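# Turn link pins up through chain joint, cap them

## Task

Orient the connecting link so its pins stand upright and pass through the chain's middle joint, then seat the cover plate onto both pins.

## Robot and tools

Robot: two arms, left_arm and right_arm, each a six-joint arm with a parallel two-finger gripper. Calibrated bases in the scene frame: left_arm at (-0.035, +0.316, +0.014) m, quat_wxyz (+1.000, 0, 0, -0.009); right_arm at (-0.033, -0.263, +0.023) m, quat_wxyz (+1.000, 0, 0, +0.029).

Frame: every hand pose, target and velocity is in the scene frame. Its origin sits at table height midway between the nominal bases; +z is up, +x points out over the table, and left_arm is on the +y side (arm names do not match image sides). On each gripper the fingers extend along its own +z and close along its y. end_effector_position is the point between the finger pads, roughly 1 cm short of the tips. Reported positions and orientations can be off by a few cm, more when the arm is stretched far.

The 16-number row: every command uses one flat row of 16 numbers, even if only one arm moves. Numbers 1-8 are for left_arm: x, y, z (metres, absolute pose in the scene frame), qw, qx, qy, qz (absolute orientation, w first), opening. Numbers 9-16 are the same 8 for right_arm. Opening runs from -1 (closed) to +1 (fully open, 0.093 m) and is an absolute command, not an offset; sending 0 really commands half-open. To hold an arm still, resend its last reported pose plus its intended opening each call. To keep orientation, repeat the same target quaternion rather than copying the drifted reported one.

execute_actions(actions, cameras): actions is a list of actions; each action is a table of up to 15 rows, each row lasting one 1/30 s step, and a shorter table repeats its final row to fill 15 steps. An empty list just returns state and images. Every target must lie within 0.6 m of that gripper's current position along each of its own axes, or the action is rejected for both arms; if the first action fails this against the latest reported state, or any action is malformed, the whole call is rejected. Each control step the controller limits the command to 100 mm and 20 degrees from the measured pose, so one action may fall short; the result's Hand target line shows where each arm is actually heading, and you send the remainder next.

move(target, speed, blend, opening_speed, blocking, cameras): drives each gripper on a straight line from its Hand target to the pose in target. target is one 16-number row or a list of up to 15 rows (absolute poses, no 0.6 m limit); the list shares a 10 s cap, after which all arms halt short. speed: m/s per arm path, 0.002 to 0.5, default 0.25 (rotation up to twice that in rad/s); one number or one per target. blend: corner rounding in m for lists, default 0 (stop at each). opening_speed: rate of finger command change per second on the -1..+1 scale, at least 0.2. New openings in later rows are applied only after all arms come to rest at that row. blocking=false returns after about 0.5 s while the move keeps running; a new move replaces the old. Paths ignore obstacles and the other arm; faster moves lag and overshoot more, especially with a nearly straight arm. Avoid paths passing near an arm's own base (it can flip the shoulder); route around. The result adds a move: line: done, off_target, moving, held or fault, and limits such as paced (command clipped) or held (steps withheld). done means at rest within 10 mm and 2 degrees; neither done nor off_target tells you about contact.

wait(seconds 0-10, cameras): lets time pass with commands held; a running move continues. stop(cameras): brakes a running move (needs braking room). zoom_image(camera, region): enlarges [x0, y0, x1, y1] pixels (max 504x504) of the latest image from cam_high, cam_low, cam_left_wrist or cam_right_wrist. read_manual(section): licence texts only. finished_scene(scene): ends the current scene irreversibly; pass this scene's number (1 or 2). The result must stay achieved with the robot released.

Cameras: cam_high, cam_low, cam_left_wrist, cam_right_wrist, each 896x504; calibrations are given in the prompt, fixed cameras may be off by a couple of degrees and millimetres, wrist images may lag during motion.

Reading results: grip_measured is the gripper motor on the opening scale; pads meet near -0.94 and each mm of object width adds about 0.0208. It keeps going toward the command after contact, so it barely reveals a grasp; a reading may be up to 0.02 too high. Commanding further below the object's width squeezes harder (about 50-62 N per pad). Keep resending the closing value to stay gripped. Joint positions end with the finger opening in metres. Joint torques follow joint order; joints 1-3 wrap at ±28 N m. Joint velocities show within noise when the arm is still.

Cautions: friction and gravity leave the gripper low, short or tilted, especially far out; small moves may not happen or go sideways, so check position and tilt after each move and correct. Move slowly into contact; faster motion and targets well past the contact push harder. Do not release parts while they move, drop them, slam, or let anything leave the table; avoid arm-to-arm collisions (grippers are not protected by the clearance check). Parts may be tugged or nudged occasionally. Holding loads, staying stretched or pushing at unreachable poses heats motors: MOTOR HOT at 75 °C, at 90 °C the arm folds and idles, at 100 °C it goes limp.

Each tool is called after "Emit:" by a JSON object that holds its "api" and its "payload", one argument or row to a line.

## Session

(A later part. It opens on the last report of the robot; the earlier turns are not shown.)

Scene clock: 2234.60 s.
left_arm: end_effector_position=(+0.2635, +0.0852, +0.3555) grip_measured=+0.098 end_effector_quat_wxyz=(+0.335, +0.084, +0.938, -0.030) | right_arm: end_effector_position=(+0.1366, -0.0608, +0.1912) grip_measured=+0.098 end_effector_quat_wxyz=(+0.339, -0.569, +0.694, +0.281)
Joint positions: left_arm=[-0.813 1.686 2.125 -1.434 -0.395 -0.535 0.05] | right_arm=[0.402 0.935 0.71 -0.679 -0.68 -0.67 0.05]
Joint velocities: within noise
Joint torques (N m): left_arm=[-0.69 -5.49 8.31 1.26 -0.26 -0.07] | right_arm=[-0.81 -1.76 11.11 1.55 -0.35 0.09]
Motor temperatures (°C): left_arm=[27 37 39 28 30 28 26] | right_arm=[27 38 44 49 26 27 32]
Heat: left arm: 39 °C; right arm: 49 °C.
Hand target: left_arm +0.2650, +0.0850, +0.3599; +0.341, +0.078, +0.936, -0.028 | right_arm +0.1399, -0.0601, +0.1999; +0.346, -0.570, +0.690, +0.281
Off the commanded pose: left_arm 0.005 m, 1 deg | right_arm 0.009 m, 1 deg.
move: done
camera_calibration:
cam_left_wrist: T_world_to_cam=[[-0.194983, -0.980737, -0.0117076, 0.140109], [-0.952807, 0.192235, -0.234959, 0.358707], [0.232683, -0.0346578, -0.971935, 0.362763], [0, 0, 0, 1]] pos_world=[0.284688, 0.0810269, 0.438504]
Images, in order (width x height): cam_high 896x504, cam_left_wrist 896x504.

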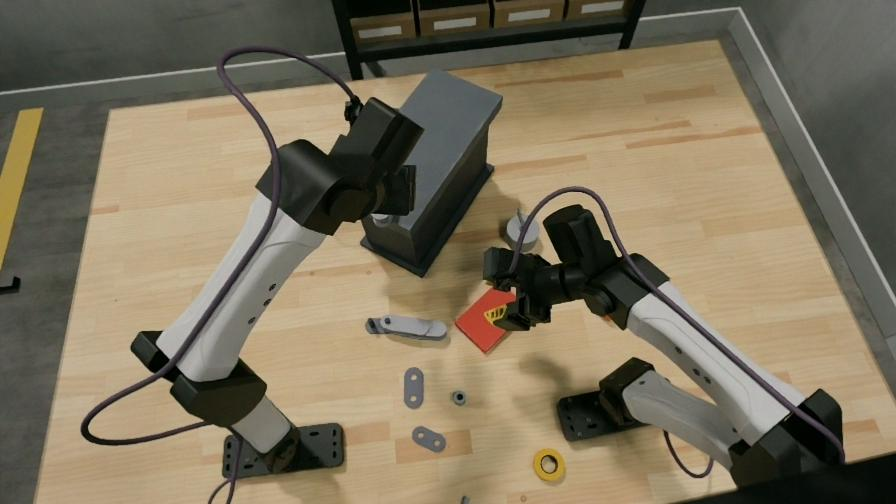

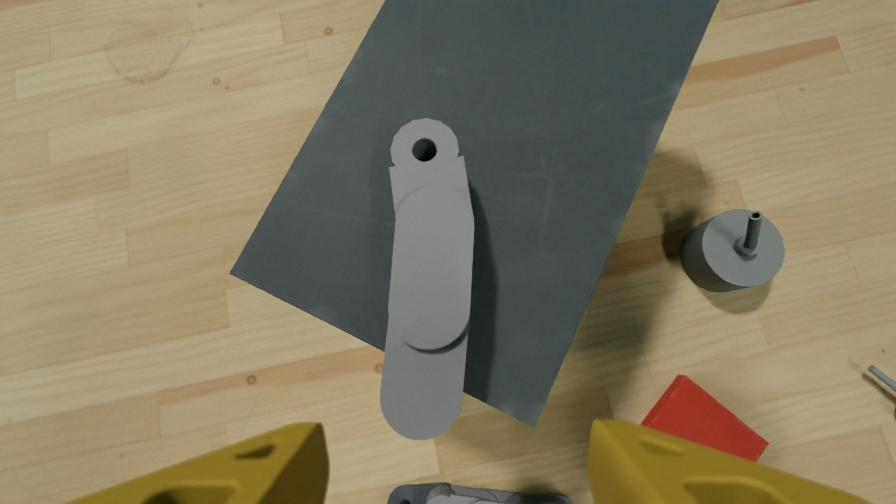

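Emit:
{"api": "move", "payload": {
  "target": [
    [0.29,0.089,0.295,0.3403,0.0926,0.9351,-0.0337,0.1,0.14,-0.06,0.20,0.3468,-0.5710,0.6914,0.2820,0.1]
  ],
  "speed": 0.08,
  "cameras": ["cam_left_wrist"]
}}

Scene clock: 2254.13 s.
left_arm: end_effector_position=(+0.2912, +0.0878, +0.2877) grip_measured=+0.098 end_effector_quat_wxyz=(+0.332, +0.092, +0.938, -0.021) | right_arm: end_effector_position=(+0.1366, -0.0608, +0.1912) grip_measured=+0.098 end_effector_quat_wxyz=(+0.339, -0.569, +0.694, +0.281)
Joint positions: left_arm=[-0.743 1.605 1.726 -1.103 -0.362 -0.454 0.05] | right_arm=[0.402 0.935 0.71 -0.679 -0.68 -0.67 0.05]
Joint velocities: within noise
Joint torques (N m): left_arm=[0.25 -8.32 6.54 1.42 0.02 0.1] | right_arm=[-0.87 -1.81 11.22 1.56 -0.33 0.02]
Motor temperatures (°C): left_arm=[27 36 42 30 30 28 26] | right_arm=[27 37 45 48 26 27 31]
Heat: left arm: 42 °C; right arm: 48 °C.
Hand target: left_arm +0.2899, +0.0890, +0.2950; +0.340, +0.093, +0.935, -0.033 | right_arm +0.1399, -0.0601, +0.1999; +0.346, -0.570, +0.690, +0.281
Off the commanded pose: left_arm 0.007 m, 2 deg | right_arm 0.009 m, 1 deg.
move: done
camera_calibration:
cam_left_wrist: T_world_to_cam=[[-0.205561, -0.978116, -0.0321397, 0.155978], [-0.951275, 0.207417, -0.228154, 0.364942], [0.229827, -0.0163258, -0.973095, 0.290037], [0, 0, 0, 1]] pos_world=[0.312565, 0.0816046, 0.370509]
Images, in order (width x height): cam_left_wrist 896x504.

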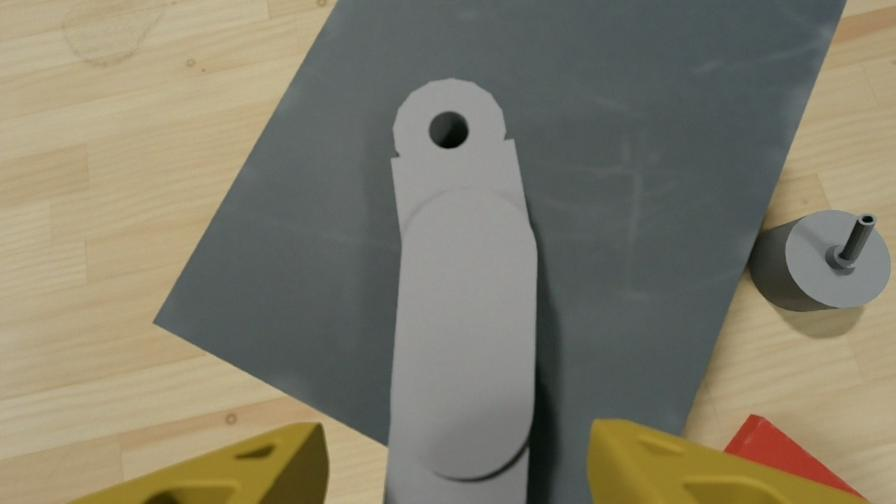

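Emit:
{"api": "move", "payload": {
  "target": [
    [0.312,0.082,0.272,0.3391,0.1226,0.9316,-0.0446,0.0,0.14,-0.06,0.20,0.3468,-0.5710,0.6914,0.2820,0.1]
  ],
  "speed": 0.06,
  "cameras": ["cam_left_wrist"]
}}

Scene clock: 2265.37 s.
left_arm: end_effector_position=(+0.3099, +0.0839, +0.2758) grip_measured=+0.002 end_effector_quat_wxyz=(+0.342, +0.119, +0.931, -0.041) | right_arm: end_effector_position=(+0.1366, -0.0608, +0.1912) grip_measured=+0.098 end_effector_quat_wxyz=(+0.339, -0.569, +0.694, +0.281)
Joint positions: left_arm=[-0.692 1.605 1.655 -0.972 -0.294 -0.357 0.045] | right_arm=[0.402 0.935 0.71 -0.679 -0.68 -0.67 0.05]
Joint velocities: within noise
Joint torques (N m): left_arm=[0.21 -6.16 6.75 1.5 0.11 0.09] | right_arm=[-0.81 -1.73 11.02 1.64 -0.31 0.07]
Motor temperatures (°C): left_arm=[27 37 42 30 30 28 26] | right_arm=[27 37 46 48 26 27 31]
Heat: left arm: 42 °C; right arm: 48 °C.
Hand target: left_arm +0.3120, +0.0820, +0.2721; +0.339, +0.123, +0.932, -0.045 | right_arm +0.1399, -0.0601, +0.1999; +0.346, -0.570, +0.690, +0.281
Off the commanded pose: left_arm 0.005 m, 1 deg | right_arm 0.009 m, 1 deg.
move: done
camera_calibration:
cam_left_wrist: T_world_to_cam=[[-0.266624, -0.963657, -0.0166443, 0.169033], [-0.931636, 0.262112, -0.251696, 0.376649], [0.246912, -0.0516018, -0.967663, 0.270215], [0, 0, 0, 1]] pos_world=[0.329248, 0.0781091, 0.359092]
Images, in order (width x height): cam_left_wrist 896x504.

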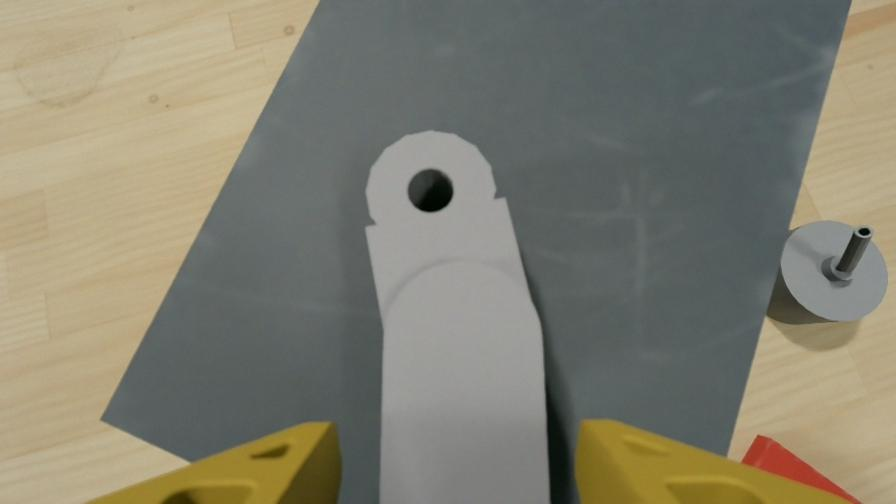

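Emit:
{"api": "move", "payload": {
  "target": [
    [0.20,0.33,0.30,0.408,0.2345,0.8754,-0.1094,0.1,0.14,-0.06,0.20,0.3468,-0.5710,0.6914,0.2820,0.1]
  ],
  "speed": 0.002,
  "blocking": false,
  "cameras": []
}}

Scene clock: 2274.07 s.
left_arm: end_effector_position=(+0.3100, +0.0836, +0.2757) grip_measured=+0.098 end_effector_quat_wxyz=(+0.342, +0.119, +0.931, -0.041) | right_arm: end_effector_position=(+0.1366, -0.0608, +0.1912) grip_measured=+0.098 end_effector_quat_wxyz=(+0.339, -0.569, +0.694, +0.281)
Joint positions: left_arm=[-0.692 1.605 1.654 -0.97 -0.293 -0.356 0.05] | right_arm=[0.402 0.935 0.71 -0.679 -0.68 -0.67 0.05]
Joint velocities: within noise
Joint torques (N m): left_arm=[0.32 -6.43 6.45 1.48 0.08 0.11] | right_arm=[-0.91 -1.8 11.04 1.69 -0.32 0.03]
Motor temperatures (°C): left_arm=[27 37 42 30 30 28 26] | right_arm=[27 37 46 47 26 27 31]
Heat: left arm: 42 °C; right arm: 47 °C.
Hand target: left_arm +0.3115, +0.0830, +0.2721; +0.339, +0.123, +0.932, -0.045 | right_arm +0.1398, -0.0601, +0.1998; +0.346, -0.570, +0.690, +0.281
Tool commands: left_gripper/opening=+0.1 right_gripper/opening=+0.1
Off the commanded pose: left_arm 0.271 m, 18 deg | right_arm 0.009 m, 1 deg.
move: running
No camera images: "cameras" was empty.

Emit:
{"api": "move", "payload": {
  "target": [
    [0.325,0.0775,0.246,0.3391,0.1226,0.9316,-0.0446,0.0,0.14,-0.06,0.20,0.3468,-0.5710,0.6914,0.2820,0.1]
  ],
  "speed": 0.05,
  "cameras": ["cam_left_wrist"]
}}

Scene clock: 2287.97 s.
left_arm: end_effector_position=(+0.3232, +0.0802, +0.2493) grip_measured=+0.002 end_effector_quat_wxyz=(+0.338, +0.125, +0.932, -0.047) | right_arm: end_effector_position=(+0.1366, -0.0608, +0.1912) grip_measured=+0.098 end_effector_quat_wxyz=(+0.339, -0.569, +0.694, +0.281)
Joint positions: left_arm=[-0.665 1.626 1.57 -0.861 -0.259 -0.327 0.045] | right_arm=[0.402 0.935 0.71 -0.679 -0.68 -0.67 0.05]
Joint velocities: within noise
Joint torques (N m): left_arm=[-0.95 -6.02 7.34 1.48 -0.13 -0.05] | right_arm=[-1.07 -1.72 11.15 1.62 -0.37 0.03]
Motor temperatures (°C): left_arm=[27 38 42 31 30 28 26] | right_arm=[27 36 46 47 26 27 31]
Heat: left arm: 42 °C; right arm: 47 °C.
Hand target: left_arm +0.3249, +0.0775, +0.2460; +0.339, +0.123, +0.932, -0.045 | right_arm +0.1399, -0.0601, +0.1999; +0.346, -0.570, +0.690, +0.281
Off the commanded pose: left_arm 0.005 m, 0 deg | right_arm 0.009 m, 1 deg.
earlier move: off_target (left_arm; path cut at 10 s)
move: done
camera_calibration:
cam_left_wrist: T_world_to_cam=[[-0.283311, -0.958993, -0.00820198, 0.171482], [-0.929116, 0.276583, -0.245449, 0.379792], [0.237652, -0.0619177, -0.969375, 0.24533], [0, 0, 0, 1]] pos_world=[0.34315, 0.0745964, 0.332442]
Images, in order (width x height): cam_left_wrist 896x504.

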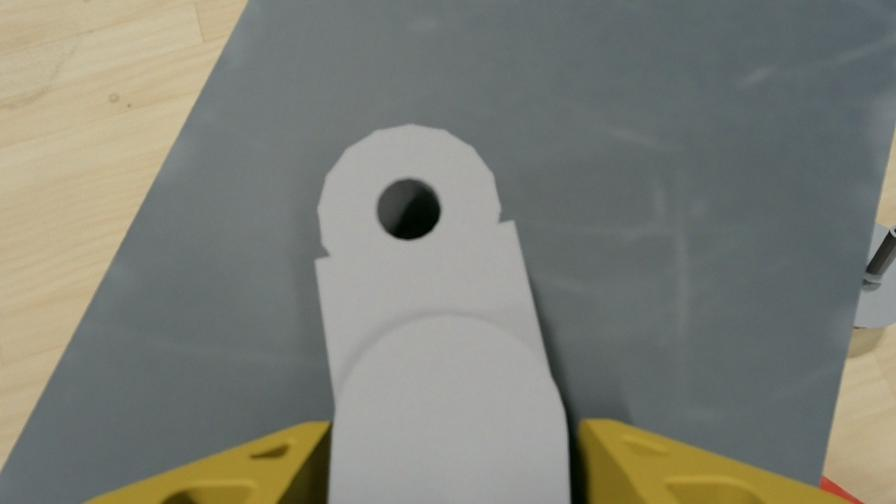

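Emit:
{"api": "move", "payload": {
  "target": [
    [0.325,0.0783,0.245,0.3391,0.1226,0.9316,-0.0446,-0.2,0.14,-0.06,0.20,0.3468,-0.5710,0.6914,0.2820,0.1],
    [0.325,0.0783,0.245,0.3391,0.1226,0.9316,-0.0446,-0.55,0.14,-0.06,0.20,0.3468,-0.5710,0.6914,0.2820,0.1]
  ],
  "speed": 0.03,
  "opening_speed": 0.4,
  "cameras": ["cam_left_wrist"]
}}

Scene clock: 2298.10 s.
left_arm: end_effector_position=(+0.3237, +0.0799, +0.2496) grip_measured=-0.490 end_effector_quat_wxyz=(+0.339, +0.124, +0.931, -0.048) | right_arm: end_effector_position=(+0.1366, -0.0608, +0.1912) grip_measured=+0.098 end_effector_quat_wxyz=(+0.339, -0.569, +0.694, +0.281)
Joint positions: left_arm=[-0.665 1.627 1.57 -0.858 -0.259 -0.328 0.022] | right_arm=[0.402 0.935 0.71 -0.679 -0.68 -0.67 0.05]
Joint velocities: within noise
Joint torques (N m): left_arm=[-0.8 -6.34 6.67 1.52 -0.11 -0.05] | right_arm=[-1.16 -1.81 11.03 1.6 -0.34 0.06]
Motor temperatures (°C): left_arm=[27 38 42 31 30 28 26] | right_arm=[27 36 47 46 26 27 31]
Heat: left arm: 42 °C; right arm: 47 °C.
Hand target: left_arm +0.3249, +0.0783, +0.2449; +0.339, +0.123, +0.932, -0.045 | right_arm +0.1399, -0.0601, +0.1999; +0.346, -0.570, +0.690, +0.281
Off the commanded pose: left_arm 0.005 m, 0 deg | right_arm 0.009 m, 1 deg.
move: done
camera_calibration:
cam_left_wrist: T_world_to_cam=[[-0.282006, -0.959387, -0.00699466, 0.170676], [-0.928929, 0.274862, -0.248075, 0.381183], [0.239922, -0.063461, -0.968716, 0.244709], [0, 0, 0, 1]] pos_world=[0.343513, 0.0745012, 0.332809]
Images, in order (width x height): cam_left_wrist 896x504.

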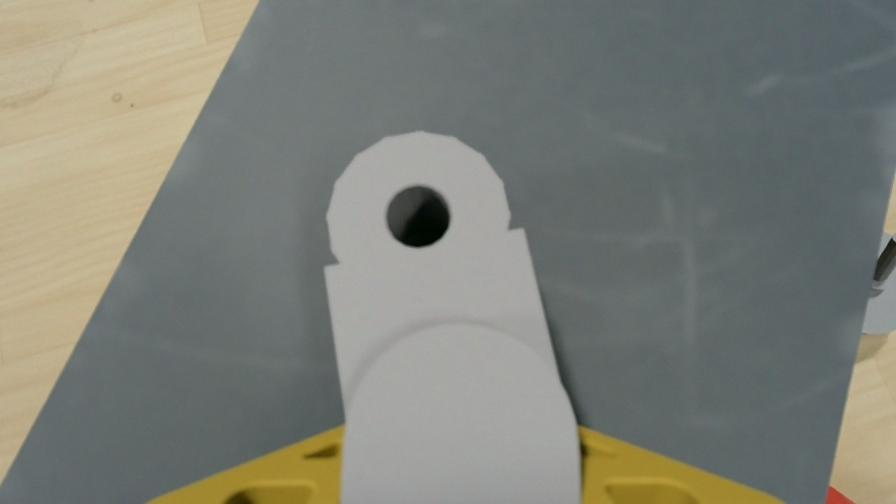

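Emit:
{"api": "move", "payload": {
  "target": [
    [0.315,0.085,0.32,0.3391,0.1226,0.9316,-0.0446,-0.55,0.14,-0.06,0.20,0.3468,-0.5710,0.6914,0.2820,0.1],
    [0.23,0.16,0.32,0.3233,0.2819,0.8883,-0.1026,-0.55,0.14,-0.06,0.20,0.3468,-0.5710,0.6914,0.2820,0.1],
    [0.148,0.205,0.20,0.2962,0.4698,0.8138,-0.1710,-0.55,0.14,-0.06,0.20,0.3468,-0.5710,0.6914,0.2820,0.1]
  ],
  "speed": [0.05,0.1,0.1],
  "blend": 0.03,
  "cameras": ["cam_left_wrist","cam_right_wrist","cam_high"]
}}

Scene clock: 2339.40 s.
left_arm: end_effector_position=(+0.1443, +0.2104, +0.1898) grip_measured=-0.490 end_effector_quat_wxyz=(+0.270, +0.464, +0.828, -0.162) | right_arm: end_effector_position=(+0.1365, -0.0608, +0.1912) grip_measured=+0.098 end_effector_quat_wxyz=(+0.339, -0.569, +0.694, +0.281)
Joint positions: left_arm=[-0.121 0.895 0.89 -1.139 0.494 0.775 0.022] | right_arm=[0.402 0.935 0.71 -0.679 -0.68 -0.67 0.05]
Joint velocities: within noise
Joint torques (N m): left_arm=[0.29 -2.18 7.84 1.26 0.8 0.08] | right_arm=[-1.01 -1.66 11.18 1.55 -0.38 0.06]
Motor temperatures (°C): left_arm=[27 38 43 33 30 28 28] | right_arm=[27 35 48 45 26 27 30]
Heat: left arm: 43 °C; right arm: 48 °C.
Hand target: left_arm +0.1476, +0.2053, +0.2002; +0.296, +0.470, +0.814, -0.170 | right_arm +0.1399, -0.0600, +0.1999; +0.346, -0.570, +0.690, +0.281
Off the commanded pose: left_arm 0.012 m, 4 deg | right_arm 0.009 m, 1 deg.
move: off_target (left_arm)
camera_calibration:
cam_left_wrist: T_world_to_cam=[[-0.866439, -0.499222, 0.0078791, 0.229542], [-0.491288, 0.849643, -0.191685, -0.0310148], [0.0889989, -0.169954, -0.981425, 0.284767], [0, 0, 0, 1]] pos_world=[0.158303, 0.189341, 0.271724]
cam_right_wrist: T_world_to_cam=[[0.983819, -0.178042, 0.0200504, -0.151225], [-0.15415, -0.898169, -0.41174, 0.0795836], [0.0913155, 0.401987, -0.911081, 0.270945], [0, 0, 0, 1]] pos_world=[0.136304, -0.0643608, 0.282652]
Images, in order (width x height): cam_high 896x504, cam_left_wrist 896x504, cam_right_wrist 896x504.

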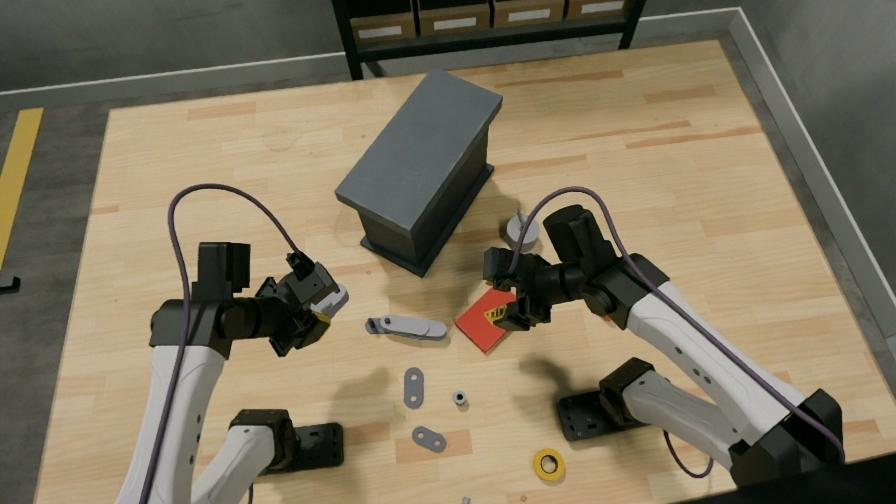

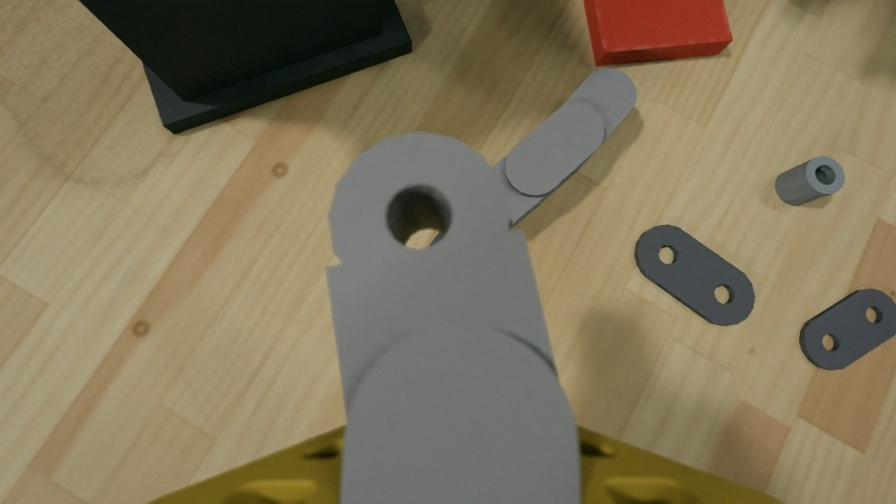

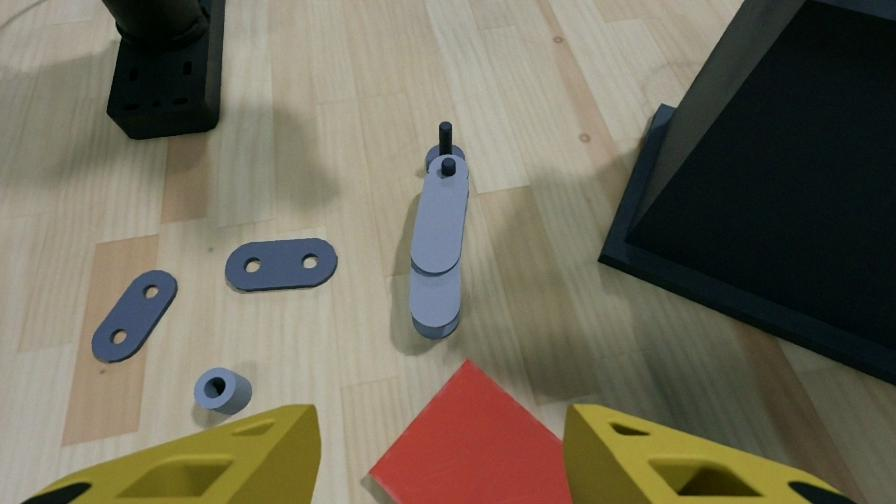

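Emit:
{"api": "move", "payload": {
  "target": [
    [0.149,0.199,0.115,0.3104,0.4668,0.8085,-0.1792,-0.55,0.14,-0.06,0.20,0.3468,-0.5710,0.6914,0.2820,0.1]
  ],
  "speed": 0.06,
  "cameras": ["cam_left_wrist","cam_right_wrist"]
}}

Scene clock: 2358.97 s.
left_arm: end_effector_position=(+0.1415, +0.2080, +0.1042) grip_measured=-0.490 end_effector_quat_wxyz=(+0.280, +0.462, +0.824, -0.169) | right_arm: end_effector_position=(+0.1365, -0.0608, +0.1912) grip_measured=+0.098 end_effector_quat_wxyz=(+0.339, -0.569, +0.694, +0.281)
Joint positions: left_arm=[-0.121 0.835 0.516 -0.804 0.513 0.765 0.022] | right_arm=[0.402 0.935 0.71 -0.679 -0.68 -0.67 0.05]
Joint velocities: within noise
Joint torques (N m): left_arm=[-1.03 -1.84 7.82 1.46 0.8 -0.08] | right_arm=[-1.03 -1.74 11.1 1.57 -0.34 0.04]
Motor temperatures (°C): left_arm=[27 35 45 33 30 28 28] | right_arm=[27 35 48 45 26 27 30]
Heat: left arm: 45 °C; right arm: 48 °C.
Hand target: left_arm +0.1480, +0.1998, +0.1156; +0.310, +0.468, +0.808, -0.179 | right_arm +0.1399, -0.0600, +0.1999; +0.346, -0.570, +0.690, +0.281
Off the commanded pose: left_arm 0.016 m, 4 deg | right_arm 0.009 m, 1 deg.
move: off_target (left_arm)
camera_calibration:
cam_left_wrist: T_world_to_cam=[[-0.866643, -0.49886, 0.0082594, 0.226521], [-0.488503, 0.84505, -0.217382, -0.043456], [0.101464, -0.192427, -0.976052, 0.202892], [0, 0, 0, 1]] pos_world=[0.154498, 0.188767, 0.186716]
cam_right_wrist: T_world_to_cam=[[0.983819, -0.178042, 0.0200504, -0.151225], [-0.15415, -0.898169, -0.41174, 0.0795836], [0.0913155, 0.401987, -0.911081, 0.270945], [0, 0, 0, 1]] pos_world=[0.136304, -0.0643608, 0.282652]
Images, in order (width x height): cam_left_wrist 896x504, cam_right_wrist 896x504.

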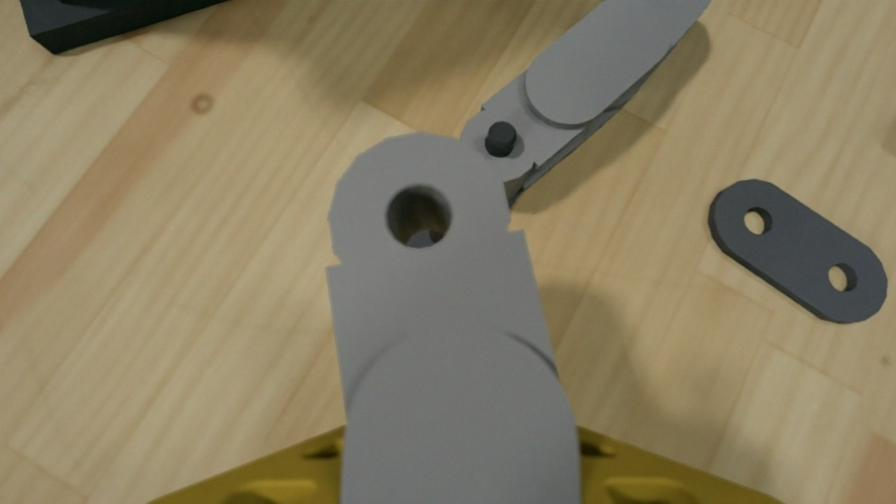

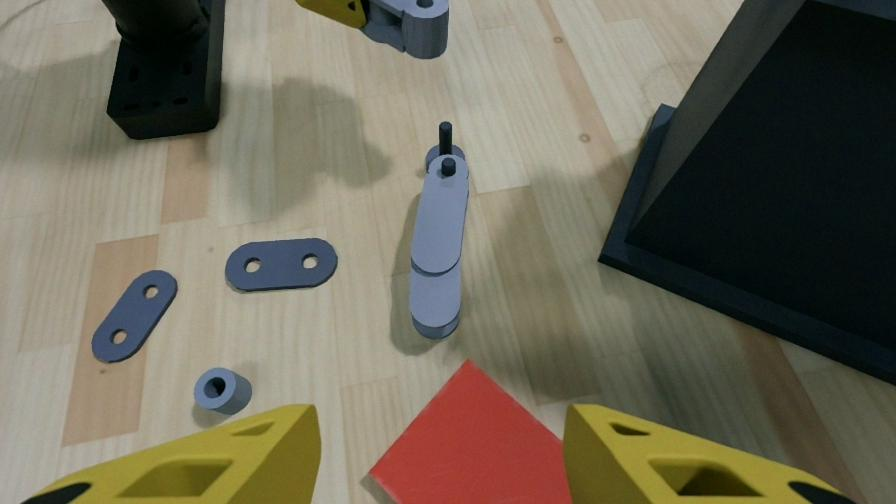

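Emit:
{"api": "zoom_image", "payload": {
  "camera": "cam_left_wrist",
  "region": [320, 100, 560, 280]
}}

Scaled by 2.100 from the camera's 896x504 image, which has a finer 1280x720 frame.

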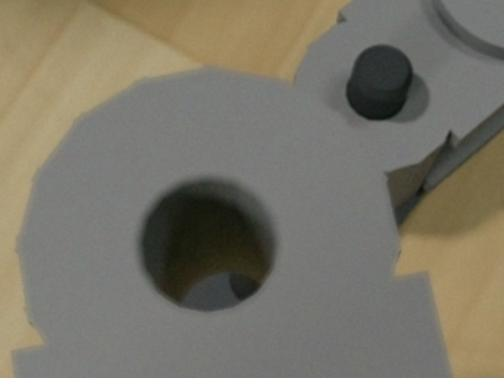

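Emit:
{"api": "move", "payload": {
  "target": [
    [0.153,0.183,0.105,0.3244,0.4636,0.8030,-0.1873,-0.55,0.14,-0.06,0.20,0.3468,-0.5710,0.6914,0.2820,0.1]
  ],
  "speed": 0.05,
  "cameras": ["cam_left_wrist","cam_right_wrist"]
}}

Emit:
{"api": "zoom_image", "payload": {
  "camera": "cam_left_wrist",
  "region": [320, 100, 560, 280]
}}

Scene clock: 2390.97 s.
left_arm: end_effector_position=(+0.1437, +0.1894, +0.0954) grip_measured=-0.490 end_effector_quat_wxyz=(+0.297, +0.460, +0.816, -0.186) | right_arm: end_effector_position=(+0.1365, -0.0608, +0.1912) grip_measured=+0.098 end_effector_quat_wxyz=(+0.339, -0.569, +0.694, +0.281)
Joint positions: left_arm=[-0.212 0.835 0.449 -0.661 0.513 0.658 0.022] | right_arm=[0.402 0.935 0.71 -0.679 -0.68 -0.67 0.05]
Joint velocities: within noise
Joint torques (N m): left_arm=[-0.98 -1.5 7.87 1.6 0.53 -0.08] | right_arm=[-0.92 -1.57 11.17 1.61 -0.39 0.03]
Motor temperatures (°C): left_arm=[27 33 45 35 31 28 29] | right_arm=[27 34 49 44 26 27 30]
Heat: left arm: 45 °C; right arm: 49 °C.
Hand target: left_arm +0.1520, +0.1837, +0.1057; +0.324, +0.464, +0.803, -0.188 | right_arm +0.1399, -0.0600, +0.1999; +0.346, -0.570, +0.690, +0.281
Off the commanded pose: left_arm 0.015 m, 3 deg | right_arm 0.009 m, 1 deg.
move: off_target (left_arm)
camera_calibration:
cam_left_wrist: T_world_to_cam=[[-0.870991, -0.490959, 0.0182781, 0.217391], [-0.477706, 0.837617, -0.264944, -0.0242057], [0.114766, -0.239495, -0.964091, 0.196366], [0, 0, 0, 1]] pos_world=[0.155246, 0.174034, 0.178928]
cam_right_wrist: T_world_to_cam=[[0.983819, -0.178042, 0.0200504, -0.151225], [-0.15415, -0.898169, -0.41174, 0.0795836], [0.0913155, 0.401987, -0.911081, 0.270945], [0, 0, 0, 1]] pos_world=[0.136304, -0.0643608, 0.282652]
Images, in order (width x height): cam_left_wrist 896x504, cam_right_wrist 896x504.

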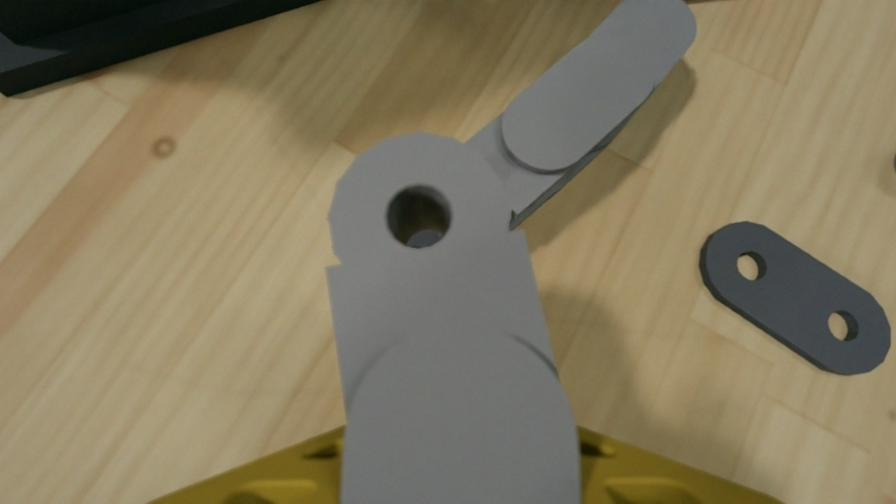

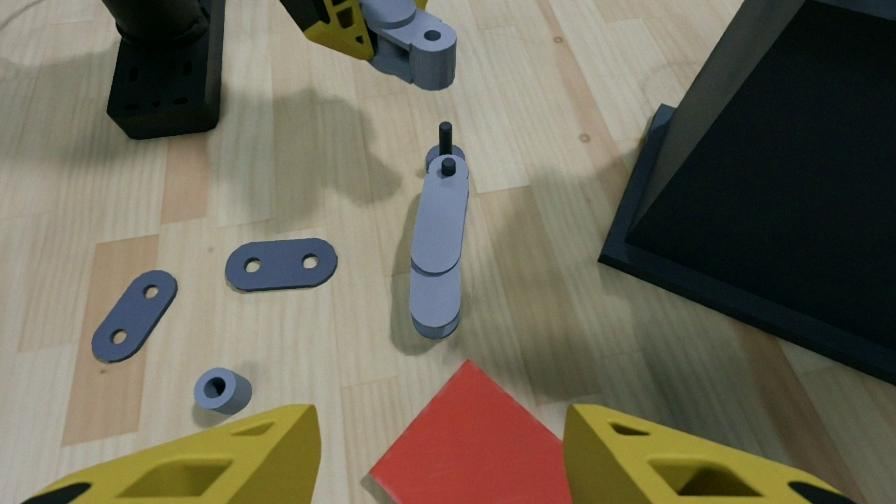

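Scaled by 2.100 from the camera's 896x504 image, which has a finer 1280x720 frame.

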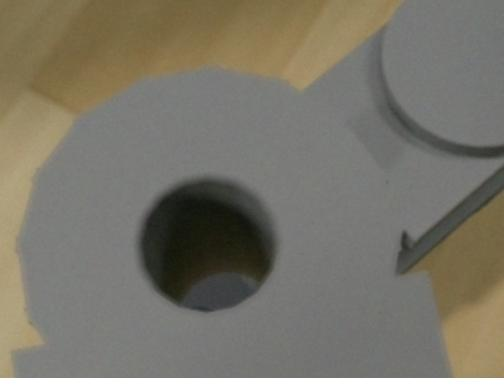

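Emit:
{"api": "move", "payload": {
  "target": [
    [0.1605,0.1810,0.093,0.3244,0.4636,0.8030,-0.1873,-0.55,0.14,-0.06,0.20,0.3468,-0.5710,0.6914,0.2820,0.1]
  ],
  "speed": 0.05,
  "cameras": ["cam_left_wrist","cam_right_wrist"]
}}

Emit:
{"api": "zoom_image", "payload": {
  "camera": "cam_left_wrist",
  "region": [320, 100, 560, 280]
}}

Emit:
{"api": "zoom_image", "payload": {
  "camera": "cam_right_wrist",
  "region": [370, 0, 530, 200]
}}

Scene clock: 2444.33 s.
left_arm: end_effector_position=(+0.1514, +0.1876, +0.0844) grip_measured=-0.490 end_effector_quat_wxyz=(+0.300, +0.460, +0.815, -0.186) | right_arm: end_effector_position=(+0.1365, -0.0608, +0.1912) grip_measured=+0.098 end_effector_quat_wxyz=(+0.339, -0.569, +0.694, +0.281)
Joint positions: left_arm=[-0.212 0.888 0.418 -0.571 0.513 0.656 0.022] | right_arm=[0.402 0.935 0.71 -0.679 -0.68 -0.67 0.05]
Joint velocities: within noise
Joint torques (N m): left_arm=[-1.18 -1.26 7.79 1.65 0.54 -0.06] | right_arm=[-0.96 -1.61 11.12 1.56 -0.36 0.1]
Motor temperatures (°C): left_arm=[27 32 45 35 30 28 29] | right_arm=[27 34 50 43 26 27 30]
Heat: left arm: 45 °C; right arm: 50 °C.
Hand target: left_arm +0.1596, +0.1817, +0.0937; +0.324, +0.464, +0.803, -0.187 | right_arm +0.1399, -0.0600, +0.1999; +0.346, -0.570, +0.690, +0.281
Off the commanded pose: left_arm 0.014 m, 3 deg | right_arm 0.009 m, 1 deg.
move: off_target (left_arm)
camera_calibration:
cam_left_wrist: T_world_to_cam=[[-0.870366, -0.492176, 0.0150395, 0.223827], [-0.477616, 0.8364, -0.268921, -0.0213646], [0.119777, -0.241243, -0.963045, 0.183992], [0, 0, 0, 1]] pos_world=[0.162569, 0.172418, 0.168081]
cam_right_wrist: T_world_to_cam=[[0.983819, -0.178042, 0.0200504, -0.151225], [-0.15415, -0.898169, -0.41174, 0.0795836], [0.0913155, 0.401987, -0.911081, 0.270945], [0, 0, 0, 1]] pos_world=[0.136304, -0.0643608, 0.282652]
Images, in order (width x height): cam_left_wrist 896x504, cam_right_wrist 896x504.

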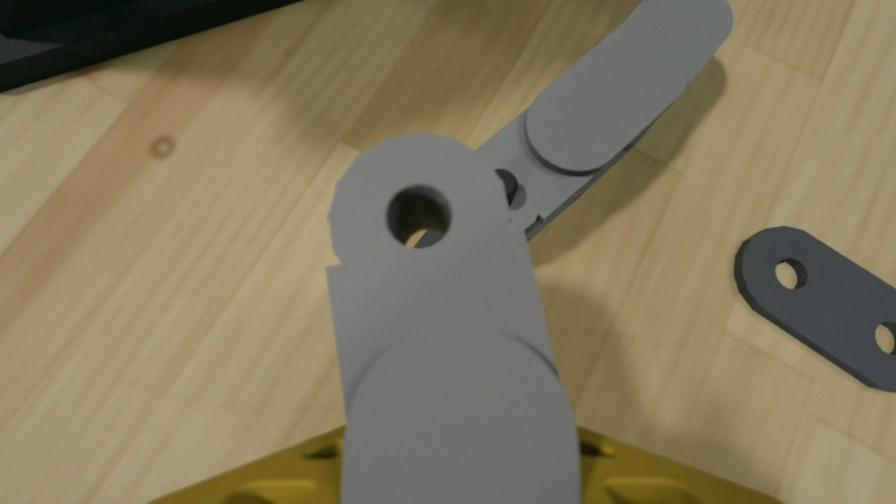

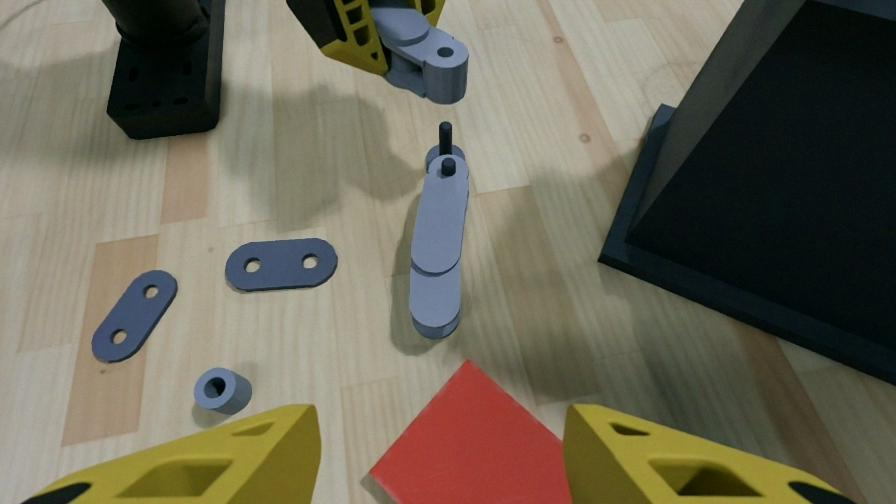

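Scaled by 2.100 from the camera's 896x504 image, which has a finer 1280x720 frame.

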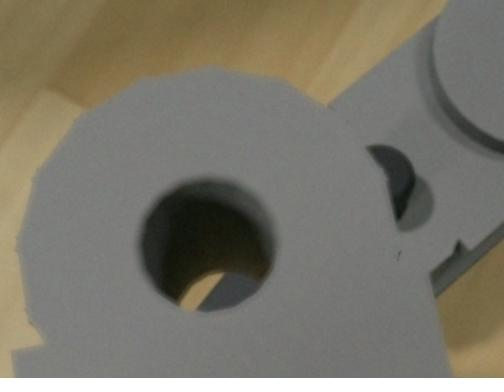

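Scaled by 2.520 from the camera's 896x504 image, which has a finer 1280x720 frame.

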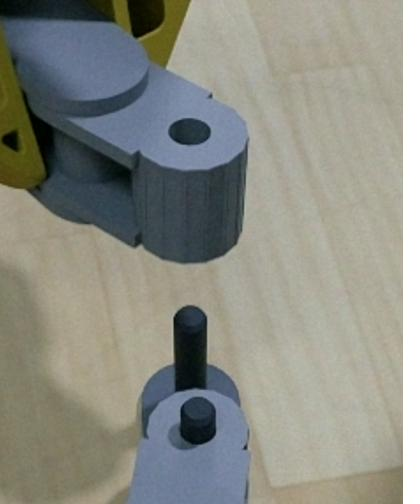

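Emit:
{"api": "move", "payload": {
  "target": [
    [0.1610,0.1805,0.084,0.3244,0.4636,0.8030,-0.1873,-0.55,0.14,-0.06,0.20,0.3468,-0.5710,0.6914,0.2820,0.1]
  ],
  "speed": 0.04,
  "cameras": ["cam_left_wrist","cam_right_wrist"]
}}

Emit:
{"api": "zoom_image", "payload": {
  "camera": "cam_left_wrist",
  "region": [320, 100, 560, 280]
}}

Emit:
{"api": "zoom_image", "payload": {
  "camera": "cam_right_wrist",
  "region": [370, 0, 530, 200]
}}

Scene clock: 2479.83 s.
left_arm: end_effector_position=(+0.1514, +0.1868, +0.0755) grip_measured=-0.490 end_effector_quat_wxyz=(+0.299, +0.461, +0.815, -0.187) | right_arm: end_effector_position=(+0.1365, -0.0608, +0.1912) grip_measured=+0.098 end_effector_quat_wxyz=(+0.339, -0.569, +0.694, +0.281)
Joint positions: left_arm=[-0.216 0.905 0.387 -0.521 0.513 0.654 0.022] | right_arm=[0.402 0.935 0.71 -0.679 -0.68 -0.67 0.05]
Joint velocities: within noise
Joint torques (N m): left_arm=[-1.05 -1.39 7.8 1.64 0.52 -0.07] | right_arm=[-0.75 -1.68 11.11 1.55 -0.34 0.02]
Motor temperatures (°C): left_arm=[27 32 47 35 30 28 30] | right_arm=[27 33 50 42 26 27 30]
Heat: left arm: 47 °C; right arm: 50 °C.
Hand target: left_arm +0.1600, +0.1812, +0.0848; +0.324, +0.464, +0.803, -0.188 | right_arm +0.1399, -0.0600, +0.1999; +0.346, -0.570, +0.690, +0.281
Off the commanded pose: left_arm 0.014 m, 3 deg | right_arm 0.009 m, 1 deg.
move: off_target (left_arm)
camera_calibration:
cam_left_wrist: T_world_to_cam=[[-0.871242, -0.490585, 0.0162403, 0.223324], [-0.476319, 0.836988, -0.269392, -0.0233359], [0.118567, -0.242441, -0.962894, 0.175539], [0, 0, 0, 1]] pos_world=[0.162641, 0.171649, 0.159112]
cam_right_wrist: T_world_to_cam=[[0.983819, -0.178042, 0.0200504, -0.151225], [-0.15415, -0.898169, -0.41174, 0.0795836], [0.0913155, 0.401987, -0.911081, 0.270945], [0, 0, 0, 1]] pos_world=[0.136304, -0.0643608, 0.282652]
Images, in order (width x height): cam_left_wrist 896x504, cam_right_wrist 896x504.

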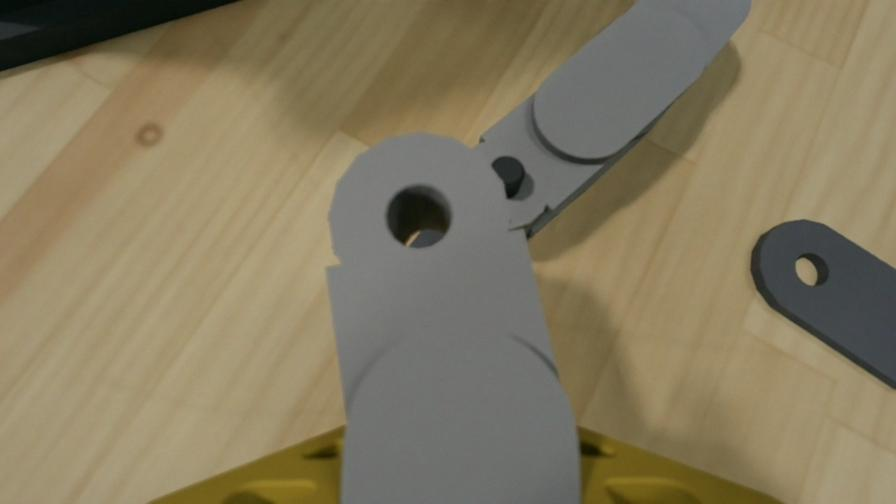

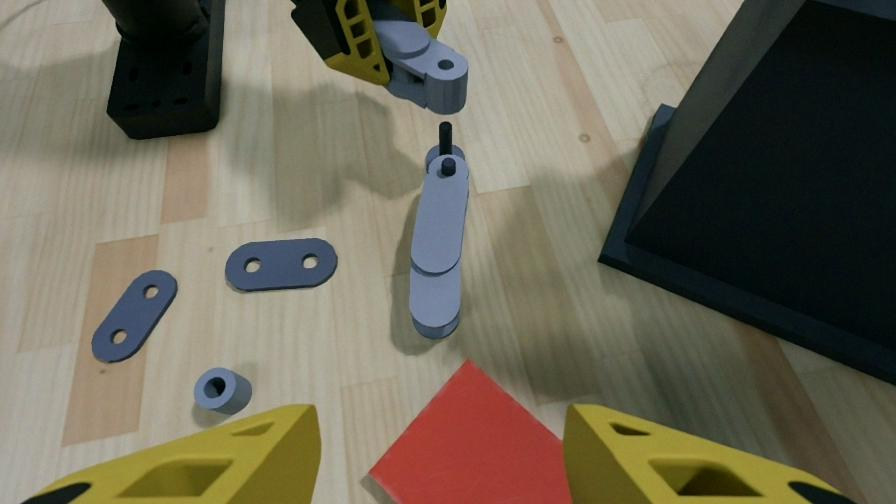

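Scaled by 2.100 from the camera's 896x504 image, which has a finer 1280x720 frame.

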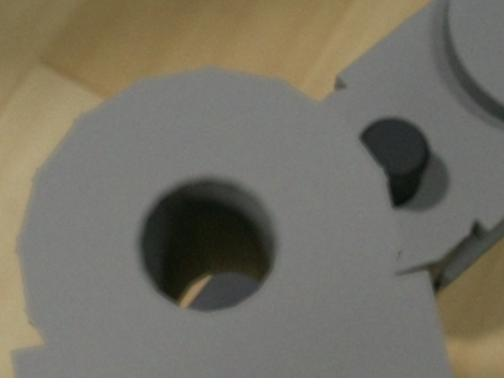

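Scaled by 2.520 from the camera's 896x504 image, which has a finer 1280x720 frame.

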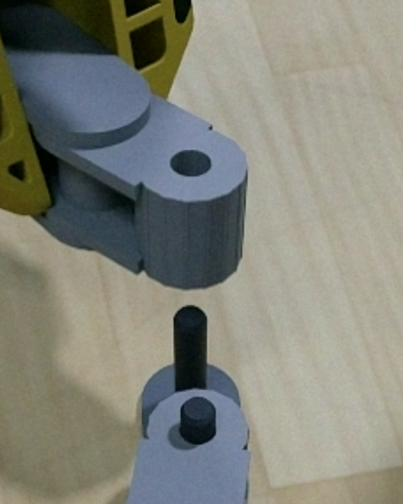

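Emit:
{"api": "execute_actions", "payload": {
  "actions": [],
  "cameras": ["cam_high","cam_low","cam_left_wrist","cam_right_wrist"]
}}

Emit:
{"api": "zoom_image", "payload": {
  "camera": "cam_high",
  "region": [300, 260, 480, 380]
}}

Scene clock: 2580.70 s.
left_arm: end_effector_position=(+0.1516, +0.1867, +0.0755) grip_measured=-0.490 end_effector_quat_wxyz=(+0.300, +0.461, +0.814, -0.186) | right_arm: end_effector_position=(+0.1365, -0.0608, +0.1912) grip_measured=+0.098 end_effector_quat_wxyz=(+0.339, -0.569, +0.694, +0.281)
Joint positions: left_arm=[-0.216 0.905 0.387 -0.52 0.513 0.654 0.022] | right_arm=[0.402 0.935 0.71 -0.679 -0.68 -0.67 0.05]
Joint velocities: within noise
Joint torques (N m): left_arm=[-1.1 -1.36 7.8 1.62 0.53 -0.07] | right_arm=[-0.94 -1.69 11.04 1.61 -0.36 0.04]
Motor temperatures (°C): left_arm=[27 31 46 37 30 28 30] | right_arm=[27 32 52 41 26 27 29]
Heat: left arm: 46 °C; right arm: 52 °C.
Hand target: left_arm +0.1600, +0.1812, +0.0847; +0.324, +0.464, +0.803, -0.187 | right_arm +0.1399, -0.0600, +0.1999; +0.346, -0.570, +0.690, +0.281
Tool commands: left_gripper/opening=-0.55 right_gripper/opening=+0.1
Off the commanded pose: left_arm 0.014 m, 3 deg | right_arm 0.009 m, 1 deg.
camera_calibration:
cam_left_wrist: T_world_to_cam=[[-0.871254, -0.490583, 0.01568, 0.223512], [-0.476119, 0.83694, -0.269893, -0.0231747], [0.119281, -0.24261, -0.962763, 0.175471], [0, 0, 0, 1]] pos_world=[0.162772, 0.171618, 0.159178]
cam_right_wrist: T_world_to_cam=[[0.983819, -0.178042, 0.0200504, -0.151225], [-0.15415, -0.898169, -0.41174, 0.0795836], [0.0913155, 0.401987, -0.911081, 0.270945], [0, 0, 0, 1]] pos_world=[0.136304, -0.0643608, 0.282652]

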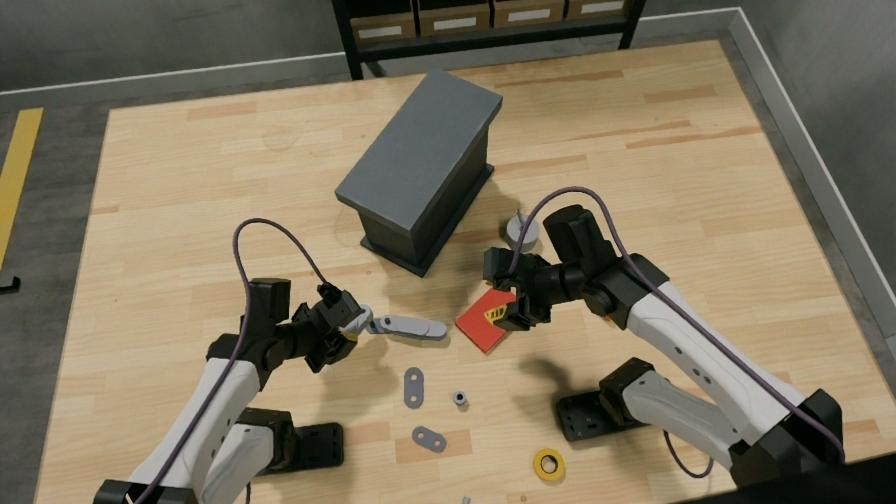

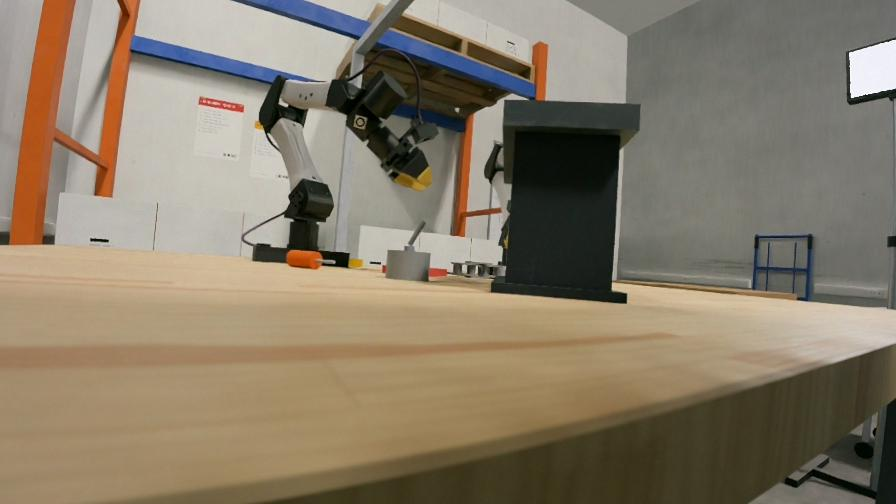

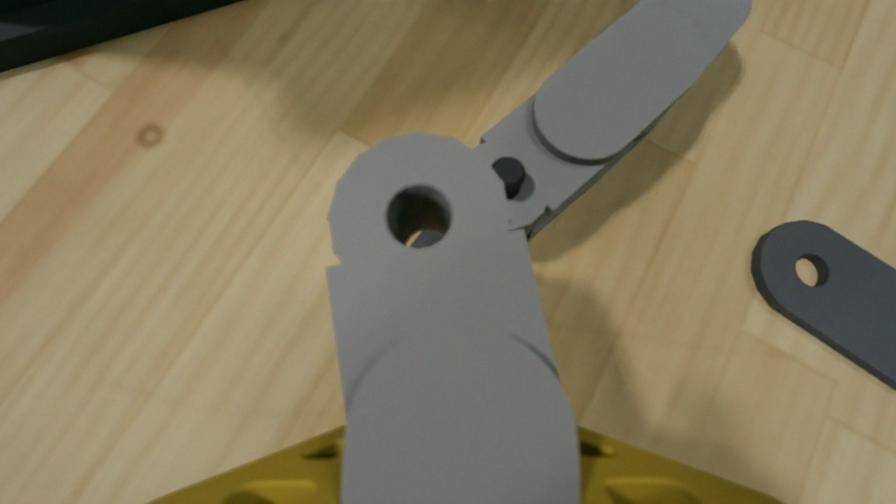

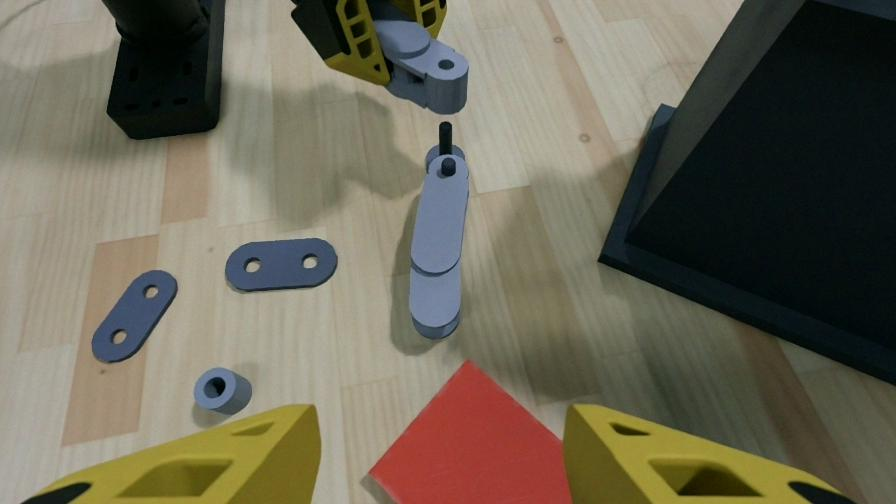

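Scaled by 2.800 from the camera's 896x504 image, which has a finer 1280x720 frame.

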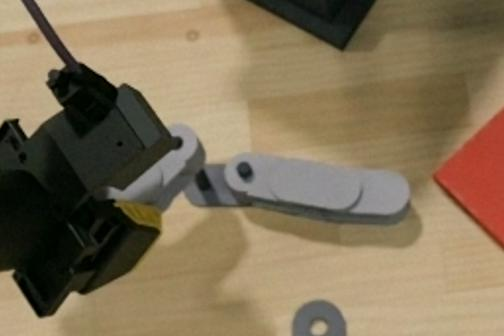

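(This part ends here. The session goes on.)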